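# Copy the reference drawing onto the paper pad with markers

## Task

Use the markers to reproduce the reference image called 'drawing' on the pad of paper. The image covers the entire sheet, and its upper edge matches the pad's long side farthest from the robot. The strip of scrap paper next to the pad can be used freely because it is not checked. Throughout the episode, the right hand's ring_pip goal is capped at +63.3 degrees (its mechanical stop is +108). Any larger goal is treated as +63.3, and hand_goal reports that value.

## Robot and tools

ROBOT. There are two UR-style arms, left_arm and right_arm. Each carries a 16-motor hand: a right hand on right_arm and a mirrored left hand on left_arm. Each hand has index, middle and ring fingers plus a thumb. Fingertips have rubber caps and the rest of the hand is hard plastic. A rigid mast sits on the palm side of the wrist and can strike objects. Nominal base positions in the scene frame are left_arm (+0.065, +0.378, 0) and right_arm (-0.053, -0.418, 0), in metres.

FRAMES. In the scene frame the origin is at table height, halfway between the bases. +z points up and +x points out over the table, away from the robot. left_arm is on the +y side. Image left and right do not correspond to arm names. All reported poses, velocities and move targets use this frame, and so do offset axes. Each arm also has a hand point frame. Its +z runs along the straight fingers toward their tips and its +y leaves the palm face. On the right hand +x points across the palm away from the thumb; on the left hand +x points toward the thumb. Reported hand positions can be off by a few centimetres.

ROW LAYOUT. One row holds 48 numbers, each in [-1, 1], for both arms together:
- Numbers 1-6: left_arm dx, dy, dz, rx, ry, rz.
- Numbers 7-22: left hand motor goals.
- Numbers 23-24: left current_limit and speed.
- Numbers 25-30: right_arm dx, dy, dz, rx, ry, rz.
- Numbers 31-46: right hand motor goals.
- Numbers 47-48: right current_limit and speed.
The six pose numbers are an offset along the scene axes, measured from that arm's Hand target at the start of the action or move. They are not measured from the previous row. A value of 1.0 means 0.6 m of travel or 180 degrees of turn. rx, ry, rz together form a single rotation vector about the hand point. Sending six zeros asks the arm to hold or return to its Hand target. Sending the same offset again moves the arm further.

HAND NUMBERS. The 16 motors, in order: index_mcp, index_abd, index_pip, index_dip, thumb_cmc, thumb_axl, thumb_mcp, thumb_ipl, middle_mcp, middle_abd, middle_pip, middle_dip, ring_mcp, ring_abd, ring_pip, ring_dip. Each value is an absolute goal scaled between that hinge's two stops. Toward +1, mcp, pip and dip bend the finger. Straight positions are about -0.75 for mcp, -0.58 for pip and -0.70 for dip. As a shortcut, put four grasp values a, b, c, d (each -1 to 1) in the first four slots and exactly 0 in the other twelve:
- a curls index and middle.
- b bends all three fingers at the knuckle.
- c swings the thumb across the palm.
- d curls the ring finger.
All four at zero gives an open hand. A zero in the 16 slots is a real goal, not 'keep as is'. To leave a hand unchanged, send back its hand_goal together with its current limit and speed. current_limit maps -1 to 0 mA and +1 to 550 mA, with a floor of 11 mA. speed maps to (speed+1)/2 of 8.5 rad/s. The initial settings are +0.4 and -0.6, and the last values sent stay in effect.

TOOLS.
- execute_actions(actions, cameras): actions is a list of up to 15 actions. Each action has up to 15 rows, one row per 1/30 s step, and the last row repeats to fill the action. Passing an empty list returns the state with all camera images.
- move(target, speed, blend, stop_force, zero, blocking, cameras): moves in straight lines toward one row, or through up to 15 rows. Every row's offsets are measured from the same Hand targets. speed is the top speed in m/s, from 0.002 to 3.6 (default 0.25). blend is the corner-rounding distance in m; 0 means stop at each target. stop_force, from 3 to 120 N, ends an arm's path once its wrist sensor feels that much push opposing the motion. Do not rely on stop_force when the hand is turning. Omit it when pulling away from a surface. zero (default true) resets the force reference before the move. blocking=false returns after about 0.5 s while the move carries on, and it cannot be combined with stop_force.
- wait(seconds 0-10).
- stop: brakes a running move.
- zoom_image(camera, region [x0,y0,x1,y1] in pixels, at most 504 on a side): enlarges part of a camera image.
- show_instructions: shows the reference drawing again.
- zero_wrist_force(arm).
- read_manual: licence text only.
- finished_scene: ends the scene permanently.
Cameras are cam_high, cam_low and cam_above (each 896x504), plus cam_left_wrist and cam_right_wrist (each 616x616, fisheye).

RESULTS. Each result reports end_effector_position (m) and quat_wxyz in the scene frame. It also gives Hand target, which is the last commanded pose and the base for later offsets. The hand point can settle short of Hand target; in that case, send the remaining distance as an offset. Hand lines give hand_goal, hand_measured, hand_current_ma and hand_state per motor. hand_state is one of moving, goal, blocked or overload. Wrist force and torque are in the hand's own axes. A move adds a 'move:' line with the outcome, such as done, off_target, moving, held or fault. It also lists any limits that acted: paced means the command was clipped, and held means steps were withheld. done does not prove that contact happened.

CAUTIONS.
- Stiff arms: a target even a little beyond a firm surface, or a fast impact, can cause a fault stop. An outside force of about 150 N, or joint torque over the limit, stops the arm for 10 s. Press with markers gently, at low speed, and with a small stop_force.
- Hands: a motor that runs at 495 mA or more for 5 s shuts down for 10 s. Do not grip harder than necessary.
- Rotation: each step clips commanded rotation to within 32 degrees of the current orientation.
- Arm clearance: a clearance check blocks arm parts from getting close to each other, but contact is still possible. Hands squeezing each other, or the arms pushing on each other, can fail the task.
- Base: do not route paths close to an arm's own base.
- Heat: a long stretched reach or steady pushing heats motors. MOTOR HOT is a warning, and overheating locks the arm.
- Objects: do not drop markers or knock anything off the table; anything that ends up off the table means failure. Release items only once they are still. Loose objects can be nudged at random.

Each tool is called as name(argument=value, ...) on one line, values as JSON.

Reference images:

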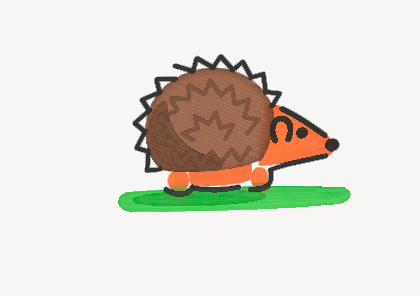

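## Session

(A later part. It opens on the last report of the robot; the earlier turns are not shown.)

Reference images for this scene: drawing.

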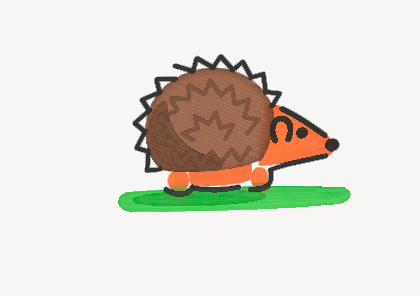

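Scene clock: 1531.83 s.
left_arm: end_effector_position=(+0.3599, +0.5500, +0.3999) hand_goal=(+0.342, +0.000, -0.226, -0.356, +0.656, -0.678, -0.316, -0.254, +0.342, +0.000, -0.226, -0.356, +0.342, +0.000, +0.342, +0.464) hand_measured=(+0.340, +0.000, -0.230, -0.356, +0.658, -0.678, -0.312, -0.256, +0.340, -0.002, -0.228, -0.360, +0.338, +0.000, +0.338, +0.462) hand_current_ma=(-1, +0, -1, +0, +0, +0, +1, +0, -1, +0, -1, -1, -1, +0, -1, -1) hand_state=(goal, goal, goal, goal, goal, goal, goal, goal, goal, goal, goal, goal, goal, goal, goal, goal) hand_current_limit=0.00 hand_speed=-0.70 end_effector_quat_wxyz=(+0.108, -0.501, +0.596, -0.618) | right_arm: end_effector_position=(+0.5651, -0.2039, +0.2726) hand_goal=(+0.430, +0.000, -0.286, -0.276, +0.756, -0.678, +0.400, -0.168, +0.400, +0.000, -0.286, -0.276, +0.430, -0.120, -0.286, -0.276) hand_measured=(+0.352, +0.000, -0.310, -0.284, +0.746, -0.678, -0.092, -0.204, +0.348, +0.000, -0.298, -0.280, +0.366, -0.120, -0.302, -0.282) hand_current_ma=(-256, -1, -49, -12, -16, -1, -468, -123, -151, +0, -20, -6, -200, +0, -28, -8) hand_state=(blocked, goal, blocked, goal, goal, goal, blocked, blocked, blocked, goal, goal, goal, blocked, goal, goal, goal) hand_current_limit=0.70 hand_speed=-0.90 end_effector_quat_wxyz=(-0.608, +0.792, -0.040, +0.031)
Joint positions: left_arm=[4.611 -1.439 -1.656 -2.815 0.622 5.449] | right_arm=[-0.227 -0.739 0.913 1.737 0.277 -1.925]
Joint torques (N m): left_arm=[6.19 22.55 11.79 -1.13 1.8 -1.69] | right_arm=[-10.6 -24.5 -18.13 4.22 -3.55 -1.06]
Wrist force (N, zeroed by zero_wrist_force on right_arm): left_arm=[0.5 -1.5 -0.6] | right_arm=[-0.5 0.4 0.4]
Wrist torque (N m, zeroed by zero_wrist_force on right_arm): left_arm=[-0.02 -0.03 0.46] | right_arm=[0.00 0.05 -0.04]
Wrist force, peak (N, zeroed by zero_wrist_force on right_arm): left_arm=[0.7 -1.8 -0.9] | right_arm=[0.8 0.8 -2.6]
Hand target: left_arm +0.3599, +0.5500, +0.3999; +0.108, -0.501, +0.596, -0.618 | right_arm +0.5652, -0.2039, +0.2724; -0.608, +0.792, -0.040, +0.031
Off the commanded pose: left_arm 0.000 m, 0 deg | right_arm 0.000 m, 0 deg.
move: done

move(target=[[0,0,0,0,0,0,0.342,0,-0.226,-0.355,0.657,-0.677,-0.315,-0.254,0.342,0,-0.226,-0.355,0.342,0,0.343,0.464,0,-0.7, 0.058,0.2065,-0.0207,-0.2901,-0.4166,-0.22,0.43,0,-0.285,-0.275,0.757,-0.677,0.4,-0.168,0.40,0,-0.285,-0.275,0.43,-0.12,-0.285,-0.275,0.7,-0.9]], speed=0.12, cameras=["cam_low","cam_above","cam_right_wrist"])

Scene clock: 1542.17 s.
left_arm: end_effector_position=(+0.3599, +0.5500, +0.3999) hand_goal=(+0.342, +0.000, -0.226, -0.356, +0.656, -0.678, -0.316, -0.254, +0.342, +0.000, -0.226, -0.356, +0.342, +0.000, +0.342, +0.464) hand_measured=(+0.340, +0.000, -0.230, -0.356, +0.658, -0.678, -0.312, -0.256, +0.340, -0.002, -0.228, -0.360, +0.338, +0.000, +0.338, +0.462) hand_current_ma=(-1, +0, -1, +0, +0, +0, +1, +0, -1, +0, -1, -1, -1, +0, -1, -1) hand_state=(goal, goal, goal, goal, goal, goal, goal, goal, goal, goal, goal, goal, goal, goal, goal, goal) hand_current_limit=0.00 hand_speed=-0.70 end_effector_quat_wxyz=(+0.108, -0.501, +0.596, -0.618) | right_arm: end_effector_position=(+0.5999, -0.0799, +0.2597) hand_goal=(+0.430, +0.000, -0.286, -0.276, +0.756, -0.678, +0.400, -0.168, +0.400, +0.000, -0.286, -0.276, +0.430, -0.120, -0.286, -0.276) hand_measured=(+0.352, -0.004, -0.310, -0.284, +0.744, -0.678, -0.092, -0.204, +0.348, -0.002, -0.298, -0.280, +0.366, -0.122, -0.302, -0.282) hand_current_ma=(-256, -3, -50, -13, -20, -1, -468, -123, -151, -2, -20, -6, -200, -2, -28, -8) hand_state=(blocked, goal, blocked, goal, goal, goal, blocked, blocked, blocked, goal, goal, goal, blocked, goal, goal, goal) hand_current_limit=0.70 hand_speed=-0.90 end_effector_quat_wxyz=(-0.089, +0.725, +0.096, +0.676)
Joint positions: left_arm=[4.611 -1.439 -1.656 -2.815 0.622 5.449] | right_arm=[0.442 -1.143 1.539 -0.324 1.782 -1.556]
Joint torques (N m): left_arm=[7.12 23.29 10.39 -1.13 1.84 -1.51] | right_arm=[-9.36 -58.19 -15.8 0.08 -0.86 0.63]
Wrist force (N, zeroed by zero_wrist_force on right_arm): left_arm=[0.4 -1.3 -0.7] | right_arm=[-1.8 0.1 0.8]
Wrist torque (N m, zeroed by zero_wrist_force on right_arm): left_arm=[0.00 -0.02 0.44] | right_arm=[-0.43 0.56 0.06]
Wrist force, peak (N, zeroed by zero_wrist_force on right_arm): left_arm=[0.7 -1.9 -0.7] | right_arm=[-2.2 -0.6 0.8]
Hand target: left_arm +0.3599, +0.5500, +0.3999; +0.108, -0.501, +0.596, -0.618 | right_arm +0.6000, -0.0800, +0.2600; -0.089, +0.725, +0.096, +0.676
Off the commanded pose: left_arm 0.000 m, 0 deg | right_arm 0.000 m, 0 deg.
move: done
Images, in order (width x height): cam_low 896x504, cam_above 896x504, cam_right_wrist 616x616.

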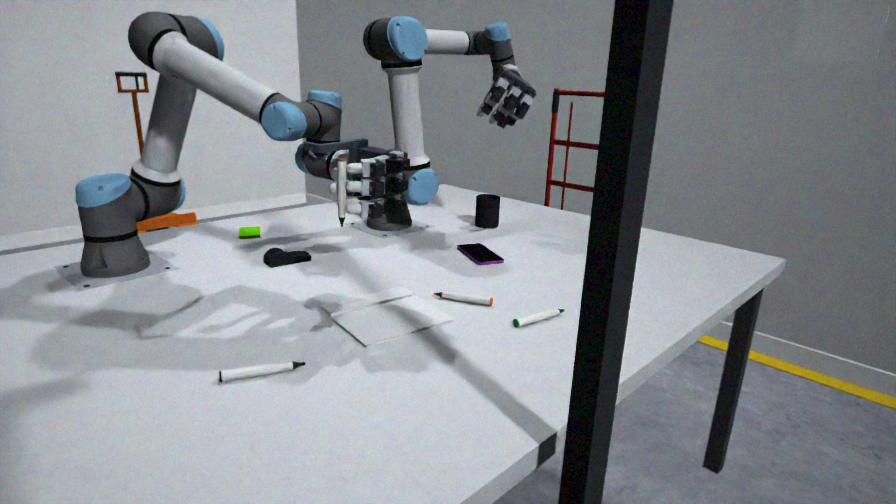

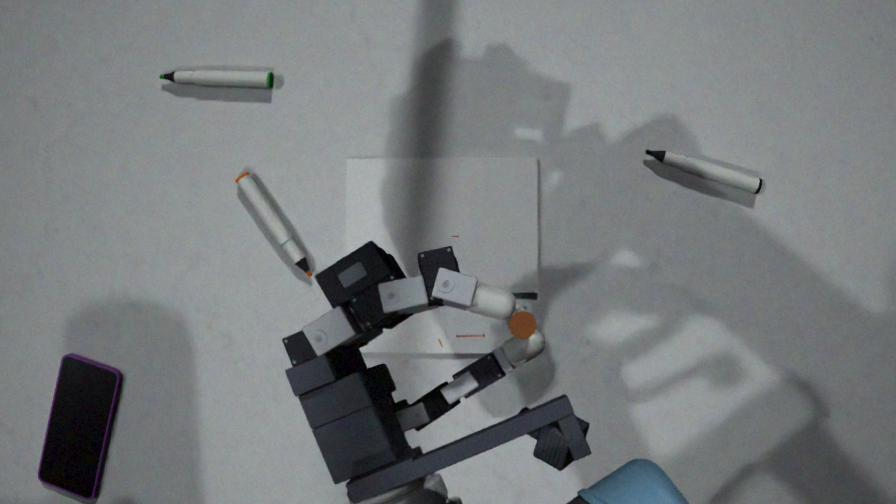

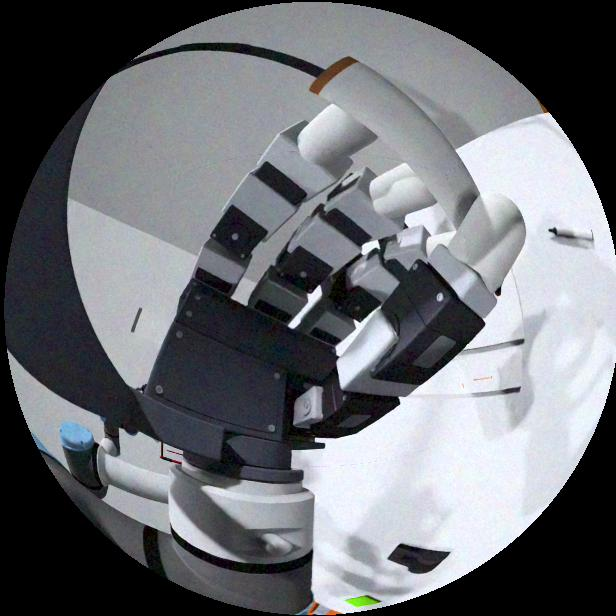

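move(target=[[0,0,0,0,0,0,0.342,0,-0.226,-0.355,0.657,-0.677,-0.315,-0.254,0.342,0,-0.226,-0.355,0.342,0,0.343,0.464,0,-0.7, -0.0347,0.1545,-0.2583,0,0,0,0.43,0,-0.285,-0.275,0.757,-0.677,0.4,-0.168,0.40,0,-0.285,-0.275,0.43,-0.12,-0.285,-0.275,0.7,-0.9]], speed=0.1, cameras=["cam_low","cam_above","cam_right_wrist"])

zoom_image(camera="cam_right_wrist", region=[400, 180, 600, 420])

zoom_image(camera="cam_low", region=[260, 160, 500, 360])

Scene clock: 1551.33 s.
left_arm: end_effector_position=(+0.3599, +0.5500, +0.3999) hand_goal=(+0.342, +0.000, -0.226, -0.356, +0.656, -0.678, -0.316, -0.254, +0.342, +0.000, -0.226, -0.356, +0.342, +0.000, +0.342, +0.464) hand_measured=(+0.340, +0.000, -0.230, -0.356, +0.658, -0.678, -0.312, -0.256, +0.340, -0.002, -0.228, -0.360, +0.338, +0.000, +0.338, +0.462) hand_current_ma=(-1, +0, -1, +0, +0, +0, +1, +0, -1, +0, -1, -1, -1, +0, -1, -1) hand_state=(goal, goal, goal, goal, goal, goal, goal, goal, goal, goal, goal, goal, goal, goal, goal, goal) hand_current_limit=0.00 hand_speed=-0.70 end_effector_quat_wxyz=(+0.108, -0.501, +0.596, -0.618) | right_arm: end_effector_position=(+0.5792, +0.0128, +0.1049) hand_goal=(+0.430, +0.000, -0.286, -0.276, +0.756, -0.678, +0.400, -0.168, +0.400, +0.000, -0.286, -0.276, +0.430, -0.120, -0.286, -0.276) hand_measured=(+0.352, -0.004, -0.310, -0.284, +0.744, -0.678, -0.092, -0.204, +0.348, -0.002, -0.298, -0.280, +0.366, -0.122, -0.302, -0.282) hand_current_ma=(-256, -4, -50, -13, -21, -1, -468, -123, -151, -2, -20, -6, -199, -2, -28, -8) hand_state=(blocked, goal, blocked, goal, goal, goal, blocked, blocked, blocked, goal, goal, goal, blocked, goal, goal, goal) hand_current_limit=0.70 hand_speed=-0.90 end_effector_quat_wxyz=(-0.089, +0.725, +0.096, +0.676) end_effector_velocity=(+0.000, -0.002, +0.001) end_effector_angular_velocity=(-0.002, +0.003, +0.002)
Joint positions: left_arm=[4.611 -1.439 -1.656 -2.815 0.622 5.449] | right_arm=[0.604 -0.851 1.506 -0.58 1.943 -1.544]
Joint velocities: left_arm=[within noise] | right_arm=[-0.003 -0.004 0.003 0.005 -0.005 0]
Joint torques (N m): left_arm=[7.54 23.32 10.78 -1.33 1.78 -1.88] | right_arm=[-9.62 -66.63 -6.9 0.81 -1.57 0.22]
Wrist force (N, zeroed by zero_wrist_force on right_arm): left_arm=[0.7 -1.5 -0.8] | right_arm=[-1.6 0.2 1.1]
Wrist torque (N m, zeroed by zero_wrist_force on right_arm): left_arm=[-0.01 -0.06 0.47] | right_arm=[-0.43 0.55 0.05]
Wrist force, peak (N, zeroed by zero_wrist_force on right_arm): left_arm=[0.8 -1.7 -0.9] | right_arm=[-3.0 -0.4 0.8]
Hand target: left_arm +0.3599, +0.5500, +0.3999; +0.108, -0.501, +0.596, -0.618 | right_arm +0.5792, +0.0127, +0.1050; -0.089, +0.725, +0.096, +0.676
Off the commanded pose: left_arm 0.000 m, 0 deg | right_arm 0.000 m, 0 deg.
move: done
Images, in order (width x height): cam_low 896x504, cam_above 896x504, cam_right_wrist 616x616.

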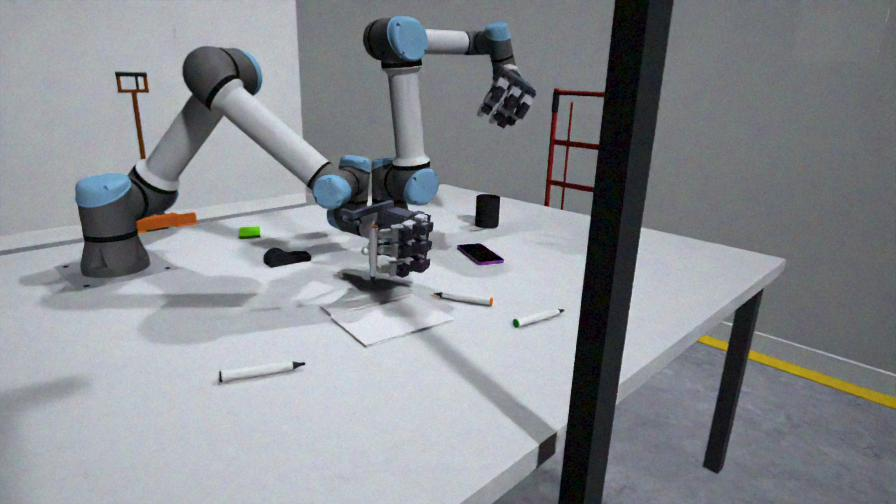

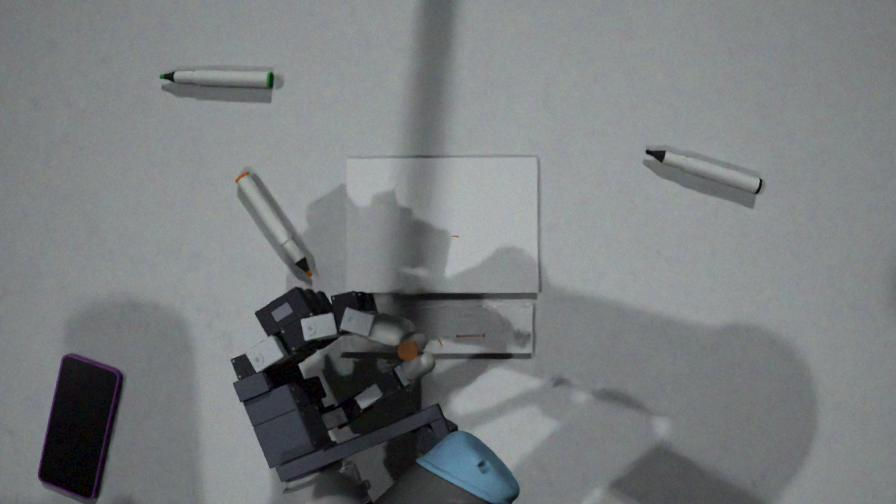

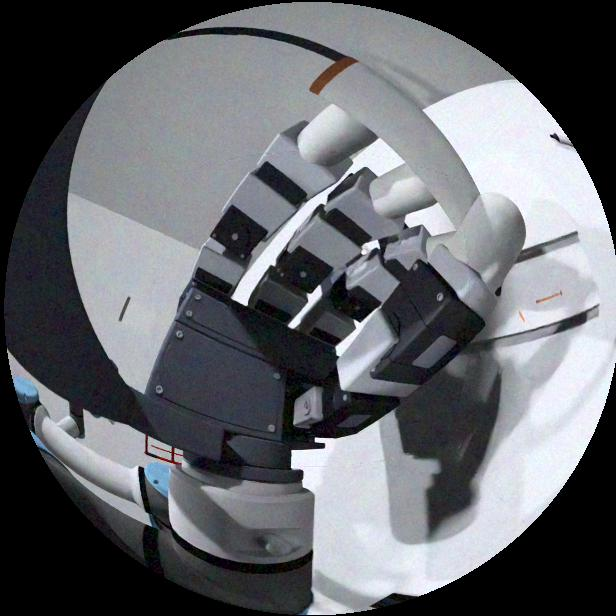

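Scaled by 2.100 from the camera's 616x616 image, which has a finer 880x880 frame.

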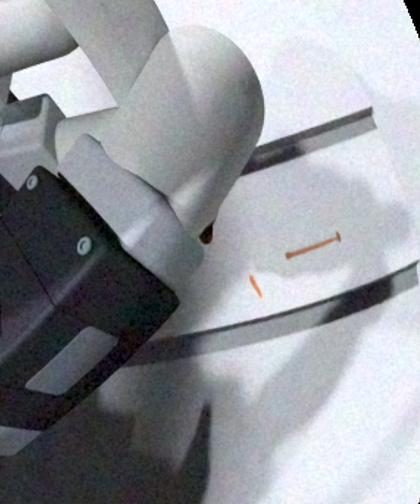

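Scaled by 2.100.

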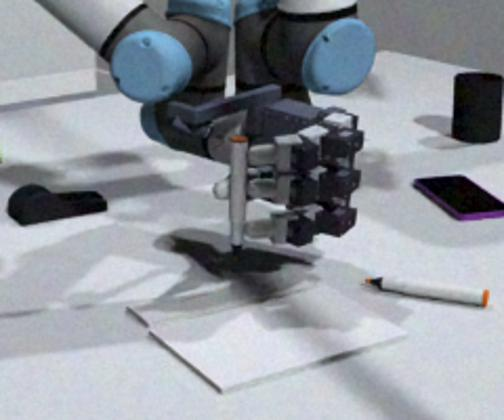

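zero_wrist_force(arm="right_arm")

move(target=[[0,0,0,0,0,0,0.342,0,-0.226,-0.355,0.657,-0.677,-0.315,-0.254,0.342,0,-0.226,-0.355,0.342,0,0.343,0.464,0,-0.7, 0,0,-0.0417,0,0,0,0.43,0,-0.285,-0.275,0.757,-0.677,0.4,-0.168,0.40,0,-0.285,-0.275,0.43,-0.12,-0.285,-0.275,0.7,-0.9]], speed=0.02, cameras=["cam_low"])

zoom_image(camera="cam_low", region=[320, 210, 460, 330])

Wrist force sensor zeroed.

Scene clock: 1558.17 s.
left_arm: end_effector_position=(+0.3599, +0.5500, +0.3999) hand_goal=(+0.342, +0.000, -0.226, -0.356, +0.656, -0.678, -0.316, -0.254, +0.342, +0.000, -0.226, -0.356, +0.342, +0.000, +0.342, +0.464) hand_measured=(+0.340, +0.000, -0.230, -0.356, +0.658, -0.678, -0.312, -0.256, +0.340, -0.002, -0.228, -0.360, +0.338, +0.000, +0.338, +0.462) hand_current_ma=(-1, +0, -1, +0, +0, +0, +1, +0, -1, +0, -1, -1, -1, +0, -1, -1) hand_state=(goal, goal, goal, goal, goal, goal, goal, goal, goal, goal, goal, goal, goal, goal, goal, goal) hand_current_limit=0.00 hand_speed=-0.70 end_effector_quat_wxyz=(+0.108, -0.501, +0.596, -0.618) | right_arm: end_effector_position=(+0.5792, +0.0127, +0.0798) hand_goal=(+0.430, +0.000, -0.286, -0.276, +0.756, -0.678, +0.400, -0.168, +0.400, +0.000, -0.286, -0.276, +0.430, -0.120, -0.286, -0.276) hand_measured=(+0.352, -0.004, -0.310, -0.284, +0.744, -0.678, -0.092, -0.204, +0.348, -0.002, -0.298, -0.280, +0.366, -0.122, -0.302, -0.282) hand_current_ma=(-256, -4, -50, -13, -21, -1, -467, -123, -151, -2, -20, -6, -199, -2, -28, -8) hand_state=(blocked, goal, blocked, goal, goal, goal, blocked, blocked, blocked, goal, goal, goal, blocked, goal, goal, goal) hand_current_limit=0.70 hand_speed=-0.90 end_effector_quat_wxyz=(-0.089, +0.725, +0.096, +0.676)
Joint positions: left_arm=[4.611 -1.439 -1.656 -2.815 0.622 5.449] | right_arm=[0.604 -0.814 1.517 -0.628 1.943 -1.544]
Joint torques (N m): left_arm=[6.3 22.88 11.31 -1.11 1.87 -1.81] | right_arm=[-10.41 -42.89 -7.65 0.36 -1.59 -0.37]
Wrist force (N, zeroed by zero_wrist_force on right_arm): left_arm=[0.4 -1.5 -0.6] | right_arm=[-0.1 -0.1 0.2]
Wrist torque (N m, zeroed by zero_wrist_force on right_arm): left_arm=[-0.03 -0.01 0.44] | right_arm=[-0.04 -0.01 -0.01]
Wrist force, peak (N, zeroed by zero_wrist_force on right_arm): left_arm=[0.5 -1.8 -0.7] | right_arm=[-0.6 -0.2 -0.2]
Hand target: left_arm +0.3599, +0.5500, +0.3999; +0.108, -0.501, +0.596, -0.618 | right_arm +0.5792, +0.0127, +0.0800; -0.089, +0.725, +0.096, +0.676
Off the commanded pose: left_arm 0.000 m, 0 deg | right_arm 0.000 m, 0 deg.
move: done
Images, in order (width x height): cam_low 896x504.

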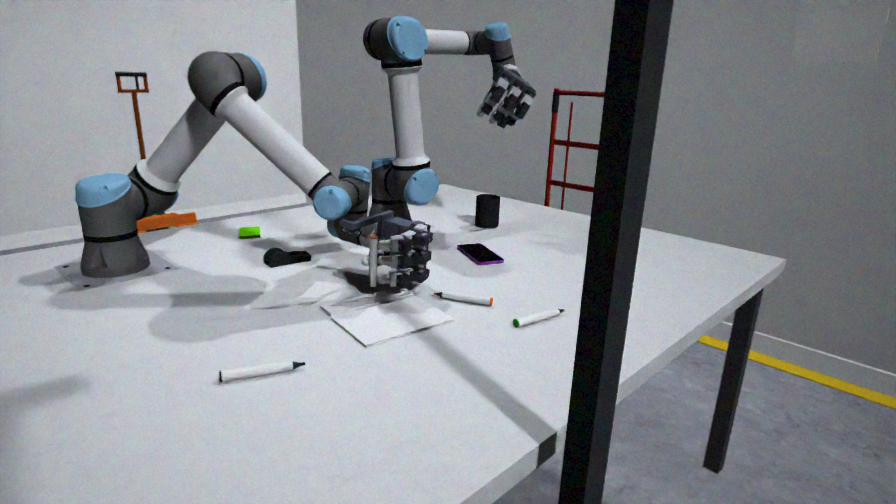

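Scaled by 3.600.

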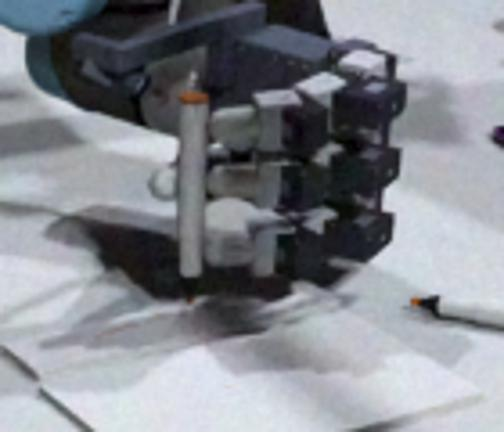

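move(target=[[0,0,0,0,0,0,0.342,0,-0.226,-0.355,0.657,-0.677,-0.315,-0.254,0.342,0,-0.226,-0.355,0.342,0,0.343,0.464,0,-0.7, 0,0,-0.0033,0,0,0,0.43,0,-0.285,-0.275,0.757,-0.677,0.4,-0.168,0.40,0,-0.285,-0.275,0.43,-0.12,-0.285,-0.275,0.7,-0.9]], speed=0.01)

move(target=[[0,0,0,0,0,0,0.342,0,-0.226,-0.355,0.657,-0.677,-0.315,-0.254,0.342,0,-0.226,-0.355,0.342,0,0.343,0.464,0,-0.7, 0,0,-0.0017,0,0,0,0.43,0,-0.285,-0.275,0.757,-0.677,0.4,-0.168,0.40,0,-0.285,-0.275,0.43,-0.12,-0.285,-0.275,0.7,-0.9]], speed=0.01)

move(target=[[0,0,0,0,0,0,0.342,0,-0.226,-0.355,0.657,-0.677,-0.315,-0.254,0.342,0,-0.226,-0.355,0.342,0,0.343,0.464,0,-0.7, 0,0,-0.0017,0,0,0,0.43,0,-0.285,-0.275,0.757,-0.677,0.4,-0.168,0.40,0,-0.285,-0.275,0.43,-0.12,-0.285,-0.275,0.7,-0.9]], speed=0.01)

Scene clock: 1564.13 s.
left_arm: end_effector_position=(+0.3599, +0.5500, +0.3999) hand_goal=(+0.342, +0.000, -0.226, -0.356, +0.656, -0.678, -0.316, -0.254, +0.342, +0.000, -0.226, -0.356, +0.342, +0.000, +0.342, +0.464) hand_measured=(+0.340, +0.000, -0.230, -0.356, +0.658, -0.678, -0.312, -0.256, +0.340, -0.002, -0.228, -0.360, +0.338, +0.000, +0.338, +0.462) hand_current_ma=(-1, +0, -1, +0, +0, +0, +1, +0, -1, +0, -1, -1, -1, +0, -1, -1) hand_state=(goal, goal, goal, goal, goal, goal, goal, goal, goal, goal, goal, goal, goal, goal, goal, goal) hand_current_limit=0.00 hand_speed=-0.70 end_effector_quat_wxyz=(+0.108, -0.501, +0.596, -0.618) | right_arm: end_effector_position=(+0.5792, +0.0127, +0.0780) hand_goal=(+0.430, +0.000, -0.286, -0.276, +0.756, -0.678, +0.400, -0.168, +0.400, +0.000, -0.286, -0.276, +0.430, -0.120, -0.286, -0.276) hand_measured=(+0.352, -0.004, -0.310, -0.284, +0.744, -0.678, -0.092, -0.204, +0.348, -0.002, -0.298, -0.280, +0.366, -0.122, -0.302, -0.282) hand_current_ma=(-256, -4, -50, -13, -21, -1, -468, -123, -151, -2, -20, -6, -199, -2, -28, -8) hand_state=(blocked, goal, blocked, goal, goal, goal, blocked, blocked, blocked, goal, goal, goal, blocked, goal, goal, goal) hand_current_limit=0.70 hand_speed=-0.90 end_effector_quat_wxyz=(-0.089, +0.725, +0.096, +0.676)
Joint positions: left_arm=[4.611 -1.439 -1.656 -2.815 0.622 5.449] | right_arm=[0.604 -0.811 1.517 -0.631 1.943 -1.544]
Joint torques (N m): left_arm=[5.27 24 11.36 -1.22 1.88 -1.75] | right_arm=[-10.36 -25.4 -3.65 -2.96 -1.42 -0.2]
Wrist force (N, zeroed by zero_wrist_force on right_arm): left_arm=[0.8 -1.5 -0.5] | right_arm=[-0.2 -0.1 0.1]
Wrist torque (N m, zeroed by zero_wrist_force on right_arm): left_arm=[-0.03 -0.06 0.48] | right_arm=[-0.02 0.01 -0.02]
Wrist force, peak (N, zeroed by zero_wrist_force on right_arm): left_arm=[0.7 -1.7 -0.7] | right_arm=[-0.1 -0.5 -0.1]
Hand target: left_arm +0.3599, +0.5500, +0.3999; +0.108, -0.501, +0.596, -0.618 | right_arm +0.5792, +0.0127, +0.0780; -0.089, +0.725, +0.096, +0.676
Off the commanded pose: left_arm 0.000 m, 0 deg | right_arm 0.000 m, 0 deg.
move: done

Scene clock: 1564.83 s.
left_arm: end_effector_position=(+0.3599, +0.5500, +0.3999) hand_goal=(+0.342, +0.000, -0.226, -0.356, +0.656, -0.678, -0.316, -0.254, +0.342, +0.000, -0.226, -0.356, +0.342, +0.000, +0.342, +0.464) hand_measured=(+0.340, +0.000, -0.230, -0.356, +0.658, -0.678, -0.312, -0.256, +0.340, -0.002, -0.228, -0.360, +0.338, +0.000, +0.338, +0.462) hand_current_ma=(-1, +0, -1, +0, +0, +0, +1, +0, -1, +0, -1, -1, -1, +0, -1, -1) hand_state=(goal, goal, goal, goal, goal, goal, goal, goal, goal, goal, goal, goal, goal, goal, goal, goal) hand_current_limit=0.00 hand_speed=-0.70 end_effector_quat_wxyz=(+0.108, -0.501, +0.596, -0.618) | right_arm: end_effector_position=(+0.5792, +0.0127, +0.0770) hand_goal=(+0.430, +0.000, -0.286, -0.276, +0.756, -0.678, +0.400, -0.168, +0.400, +0.000, -0.286, -0.276, +0.430, -0.120, -0.286, -0.276) hand_measured=(+0.352, -0.004, -0.310, -0.284, +0.744, -0.678, -0.092, -0.204, +0.348, -0.002, -0.298, -0.280, +0.366, -0.122, -0.302, -0.282) hand_current_ma=(-256, -4, -50, -13, -21, -1, -467, -123, -151, -2, -20, -6, -199, -2, -28, -8) hand_state=(blocked, goal, blocked, goal, goal, goal, blocked, blocked, blocked, goal, goal, goal, blocked, goal, goal, goal) hand_current_limit=0.70 hand_speed=-0.90 end_effector_quat_wxyz=(-0.089, +0.725, +0.096, +0.676)
Joint positions: left_arm=[4.611 -1.439 -1.656 -2.815 0.622 5.449] | right_arm=[0.604 -0.809 1.518 -0.633 1.943 -1.544]
Joint torques (N m): left_arm=[7.56 23.5 12.6 -1.19 1.82 -1.91] | right_arm=[-10.39 -23.71 -3.84 -3.23 -1.37 -0.11]
Wrist force (N, zeroed by zero_wrist_force on right_arm): left_arm=[0.4 -1.5 -0.6] | right_arm=[0.0 0.0 0.0]
Wrist torque (N m, zeroed by zero_wrist_force on right_arm): left_arm=[-0.03 -0.02 0.45] | right_arm=[0.01 -0.02 0.01]
Wrist force, peak (N, zeroed by zero_wrist_force on right_arm): left_arm=[0.6 -1.6 -0.8] | right_arm=[-0.3 -0.4 0.2]
Hand target: left_arm +0.3599, +0.5500, +0.3999; +0.108, -0.501, +0.596, -0.618 | right_arm +0.5792, +0.0127, +0.0770; -0.089, +0.725, +0.096, +0.676
Off the commanded pose: left_arm 0.000 m, 0 deg | right_arm 0.000 m, 0 deg.
move: done

Scene clock: 1565.53 s.
left_arm: end_effector_position=(+0.3599, +0.5500, +0.3999) hand_goal=(+0.342, +0.000, -0.226, -0.356, +0.656, -0.678, -0.316, -0.254, +0.342, +0.000, -0.226, -0.356, +0.342, +0.000, +0.342, +0.464) hand_measured=(+0.340, +0.000, -0.230, -0.356, +0.658, -0.678, -0.312, -0.256, +0.340, -0.002, -0.228, -0.360, +0.338, +0.000, +0.338, +0.462) hand_current_ma=(-1, +0, -1, +0, +0, +0, +1, +0, -1, +0, -1, -1, -1, +0, -1, -1) hand_state=(goal, goal, goal, goal, goal, goal, goal, goal, goal, goal, goal, goal, goal, goal, goal, goal) hand_current_limit=0.00 hand_speed=-0.70 end_effector_quat_wxyz=(+0.108, -0.501, +0.596, -0.618) | right_arm: end_effector_position=(+0.5792, +0.0127, +0.0759) hand_goal=(+0.430, +0.000, -0.286, -0.276, +0.756, -0.678, +0.400, -0.168, +0.400, +0.000, -0.286, -0.276, +0.430, -0.120, -0.286, -0.276) hand_measured=(+0.352, -0.004, -0.310, -0.284, +0.744, -0.678, -0.092, -0.204, +0.348, -0.002, -0.298, -0.280, +0.366, -0.122, -0.302, -0.282) hand_current_ma=(-256, -4, -50, -13, -21, -1, -467, -123, -151, -2, -20, -6, -199, -2, -28, -8) hand_state=(blocked, goal, blocked, goal, goal, goal, blocked, blocked, blocked, goal, goal, goal, blocked, goal, goal, goal) hand_current_limit=0.70 hand_speed=-0.90 end_effector_quat_wxyz=(-0.089, +0.725, +0.096, +0.676)
Joint positions: left_arm=[4.611 -1.439 -1.656 -2.815 0.622 5.449] | right_arm=[0.604 -0.808 1.518 -0.635 1.943 -1.544]
Joint torques (N m): left_arm=[6.92 23.43 12.84 -1.32 1.74 -1.76] | right_arm=[-9.97 -24.4 -3.9 -3.32 -1.5 -0.16]
Wrist force (N, zeroed by zero_wrist_force on right_arm): left_arm=[0.4 -1.6 -0.6] | right_arm=[0.0 -0.3 0.0]
Wrist torque (N m, zeroed by zero_wrist_force on right_arm): left_arm=[-0.04 -0.01 0.45] | right_arm=[-0.04 -0.03 -0.01]
Wrist force, peak (N, zeroed by zero_wrist_force on right_arm): left_arm=[0.6 -1.8 -0.5] | right_arm=[0.1 -0.5 0.1]
Hand target: left_arm +0.3599, +0.5500, +0.3999; +0.108, -0.501, +0.596, -0.618 | right_arm +0.5792, +0.0127, +0.0760; -0.089, +0.725, +0.096, +0.676
Off the commanded pose: left_arm 0.000 m, 0 deg | right_arm 0.000 m, 0 deg.
move: done

move(target=[[0,0,0,0,0,0,0.342,0,-0.226,-0.355,0.657,-0.677,-0.315,-0.254,0.342,0,-0.226,-0.355,0.342,0,0.343,0.464,0,-0.7, 0,0,-0.0017,0,0,0,0.43,0,-0.285,-0.275,0.757,-0.677,0.4,-0.168,0.40,0,-0.285,-0.275,0.43,-0.12,-0.285,-0.275,0.7,-0.9]], speed=0.01)

move(target=[[0,0,0,0,0,0,0.342,0,-0.226,-0.355,0.657,-0.677,-0.315,-0.254,0.342,0,-0.226,-0.355,0.342,0,0.343,0.464,0,-0.7, 0,0,-0.0017,0,0,0,0.43,0,-0.285,-0.275,0.757,-0.677,0.4,-0.168,0.40,0,-0.285,-0.275,0.43,-0.12,-0.285,-0.275,0.7,-0.9]], speed=0.01, cameras=["cam_low"])

zoom_image(camera="cam_low", region=[340, 220, 440, 320])

Scene clock: 1571.17 s.
left_arm: end_effector_position=(+0.3599, +0.5500, +0.3999) hand_goal=(+0.342, +0.000, -0.226, -0.356, +0.656, -0.678, -0.316, -0.254, +0.342, +0.000, -0.226, -0.356, +0.342, +0.000, +0.342, +0.464) hand_measured=(+0.340, +0.000, -0.230, -0.356, +0.658, -0.678, -0.312, -0.256, +0.340, -0.002, -0.228, -0.360, +0.338, +0.000, +0.338, +0.462) hand_current_ma=(-1, +0, -1, +0, +0, +0, +1, +0, -1, +0, -1, -1, -1, +0, -1, -1) hand_state=(goal, goal, goal, goal, goal, goal, goal, goal, goal, goal, goal, goal, goal, goal, goal, goal) hand_current_limit=0.00 hand_speed=-0.70 end_effector_quat_wxyz=(+0.108, -0.501, +0.596, -0.618) | right_arm: end_effector_position=(+0.5792, +0.0127, +0.0749) hand_goal=(+0.430, +0.000, -0.286, -0.276, +0.756, -0.678, +0.400, -0.168, +0.400, +0.000, -0.286, -0.276, +0.430, -0.120, -0.286, -0.276) hand_measured=(+0.352, -0.004, -0.310, -0.284, +0.744, -0.678, -0.092, -0.204, +0.348, -0.002, -0.298, -0.280, +0.366, -0.122, -0.302, -0.282) hand_current_ma=(-256, -4, -50, -13, -21, -1, -467, -123, -151, -2, -20, -6, -199, -2, -28, -8) hand_state=(blocked, goal, blocked, goal, goal, goal, blocked, blocked, blocked, goal, goal, goal, blocked, goal, goal, goal) hand_current_limit=0.70 hand_speed=-0.90 end_effector_quat_wxyz=(-0.089, +0.725, +0.096, +0.676)
Joint positions: left_arm=[4.611 -1.439 -1.656 -2.815 0.622 5.449] | right_arm=[0.604 -0.806 1.518 -0.637 1.943 -1.544]
Joint torques (N m): left_arm=[6.77 24.22 11.32 -1.05 1.83 -1.8] | right_arm=[-10.14 -22.89 -3.32 -3.22 -1.36 0.19]
Wrist force (N, zeroed by zero_wrist_force on right_arm): left_arm=[0.7 -1.4 -0.8] | right_arm=[-0.2 -0.2 0.0]
Wrist torque (N m, zeroed by zero_wrist_force on right_arm): left_arm=[0.00 -0.05 0.47] | right_arm=[-0.02 0.00 -0.02]
Wrist force, peak (N, zeroed by zero_wrist_force on right_arm): left_arm=[0.6 -1.7 -0.8] | right_arm=[0.0 -0.4 0.4]
Hand target: left_arm +0.3599, +0.5500, +0.3999; +0.108, -0.501, +0.596, -0.618 | right_arm +0.5792, +0.0127, +0.0749; -0.089, +0.725, +0.096, +0.676
Off the commanded pose: left_arm 0.000 m, 0 deg | right_arm 0.000 m, 0 deg.
move: done

Scene clock: 1571.87 s.
left_arm: end_effector_position=(+0.3599, +0.5500, +0.3999) hand_goal=(+0.342, +0.000, -0.226, -0.356, +0.656, -0.678, -0.316, -0.254, +0.342, +0.000, -0.226, -0.356, +0.342, +0.000, +0.342, +0.464) hand_measured=(+0.340, +0.000, -0.230, -0.356, +0.658, -0.678, -0.312, -0.256, +0.340, -0.002, -0.228, -0.360, +0.338, +0.000, +0.338, +0.462) hand_current_ma=(-1, +0, -1, +0, +0, +0, +1, +0, -1, +0, -1, -1, -1, +0, -1, -1) hand_state=(goal, goal, goal, goal, goal, goal, goal, goal, goal, goal, goal, goal, goal, goal, goal, goal) hand_current_limit=0.00 hand_speed=-0.70 end_effector_quat_wxyz=(+0.108, -0.501, +0.596, -0.618) | right_arm: end_effector_position=(+0.5792, +0.0127, +0.0739) hand_goal=(+0.430, +0.000, -0.286, -0.276, +0.756, -0.678, +0.400, -0.168, +0.400, +0.000, -0.286, -0.276, +0.430, -0.120, -0.286, -0.276) hand_measured=(+0.352, -0.004, -0.310, -0.284, +0.744, -0.678, -0.092, -0.204, +0.348, -0.002, -0.298, -0.280, +0.366, -0.122, -0.302, -0.282) hand_current_ma=(-256, -4, -50, -13, -21, -1, -467, -123, -151, -2, -20, -6, -199, -2, -28, -8) hand_state=(blocked, goal, blocked, goal, goal, goal, blocked, blocked, blocked, goal, goal, goal, blocked, goal, goal, goal) hand_current_limit=0.70 hand_speed=-0.90 end_effector_quat_wxyz=(-0.089, +0.725, +0.096, +0.676)
Joint positions: left_arm=[4.611 -1.439 -1.656 -2.815 0.622 5.449] | right_arm=[0.604 -0.805 1.519 -0.639 1.943 -1.544]
Joint torques (N m): left_arm=[8.02 24.05 12.15 -1.08 1.75 -1.87] | right_arm=[-9.76 -24.54 -3.17 -3.2 -1.38 0.31]
Wrist force (N, zeroed by zero_wrist_force on right_arm): left_arm=[0.6 -1.7 -0.5] | right_arm=[0.0 0.0 -0.1]
Wrist torque (N m, zeroed by zero_wrist_force on right_arm): left_arm=[-0.06 -0.03 0.47] | right_arm=[0.01 -0.02 -0.01]
Wrist force, peak (N, zeroed by zero_wrist_force on right_arm): left_arm=[0.5 -1.7 -0.7] | right_arm=[0.0 -0.2 0.4]
Hand target: left_arm +0.3599, +0.5500, +0.3999; +0.108, -0.501, +0.596, -0.618 | right_arm +0.5792, +0.0127, +0.0739; -0.089, +0.725, +0.096, +0.676
Off the commanded pose: left_arm 0.000 m, 0 deg | right_arm 0.000 m, 0 deg.
move: done
Images, in order (width x height): cam_low 896x504.

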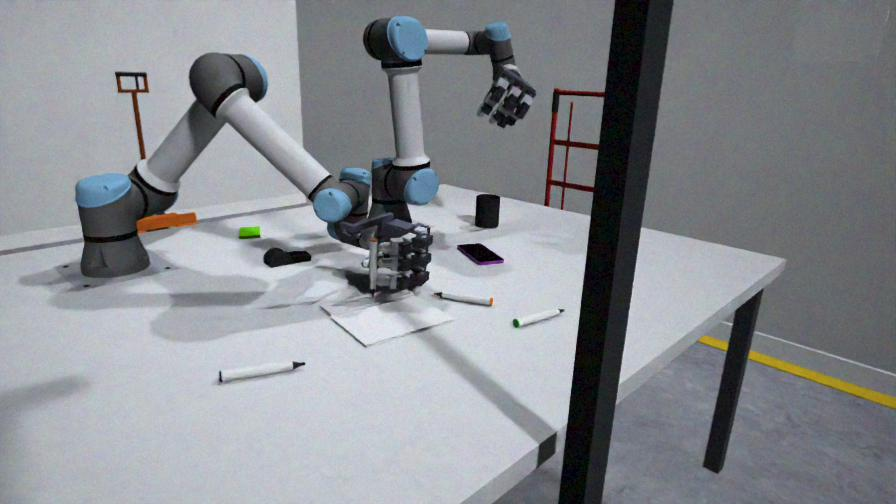

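Scaled by 5.040.

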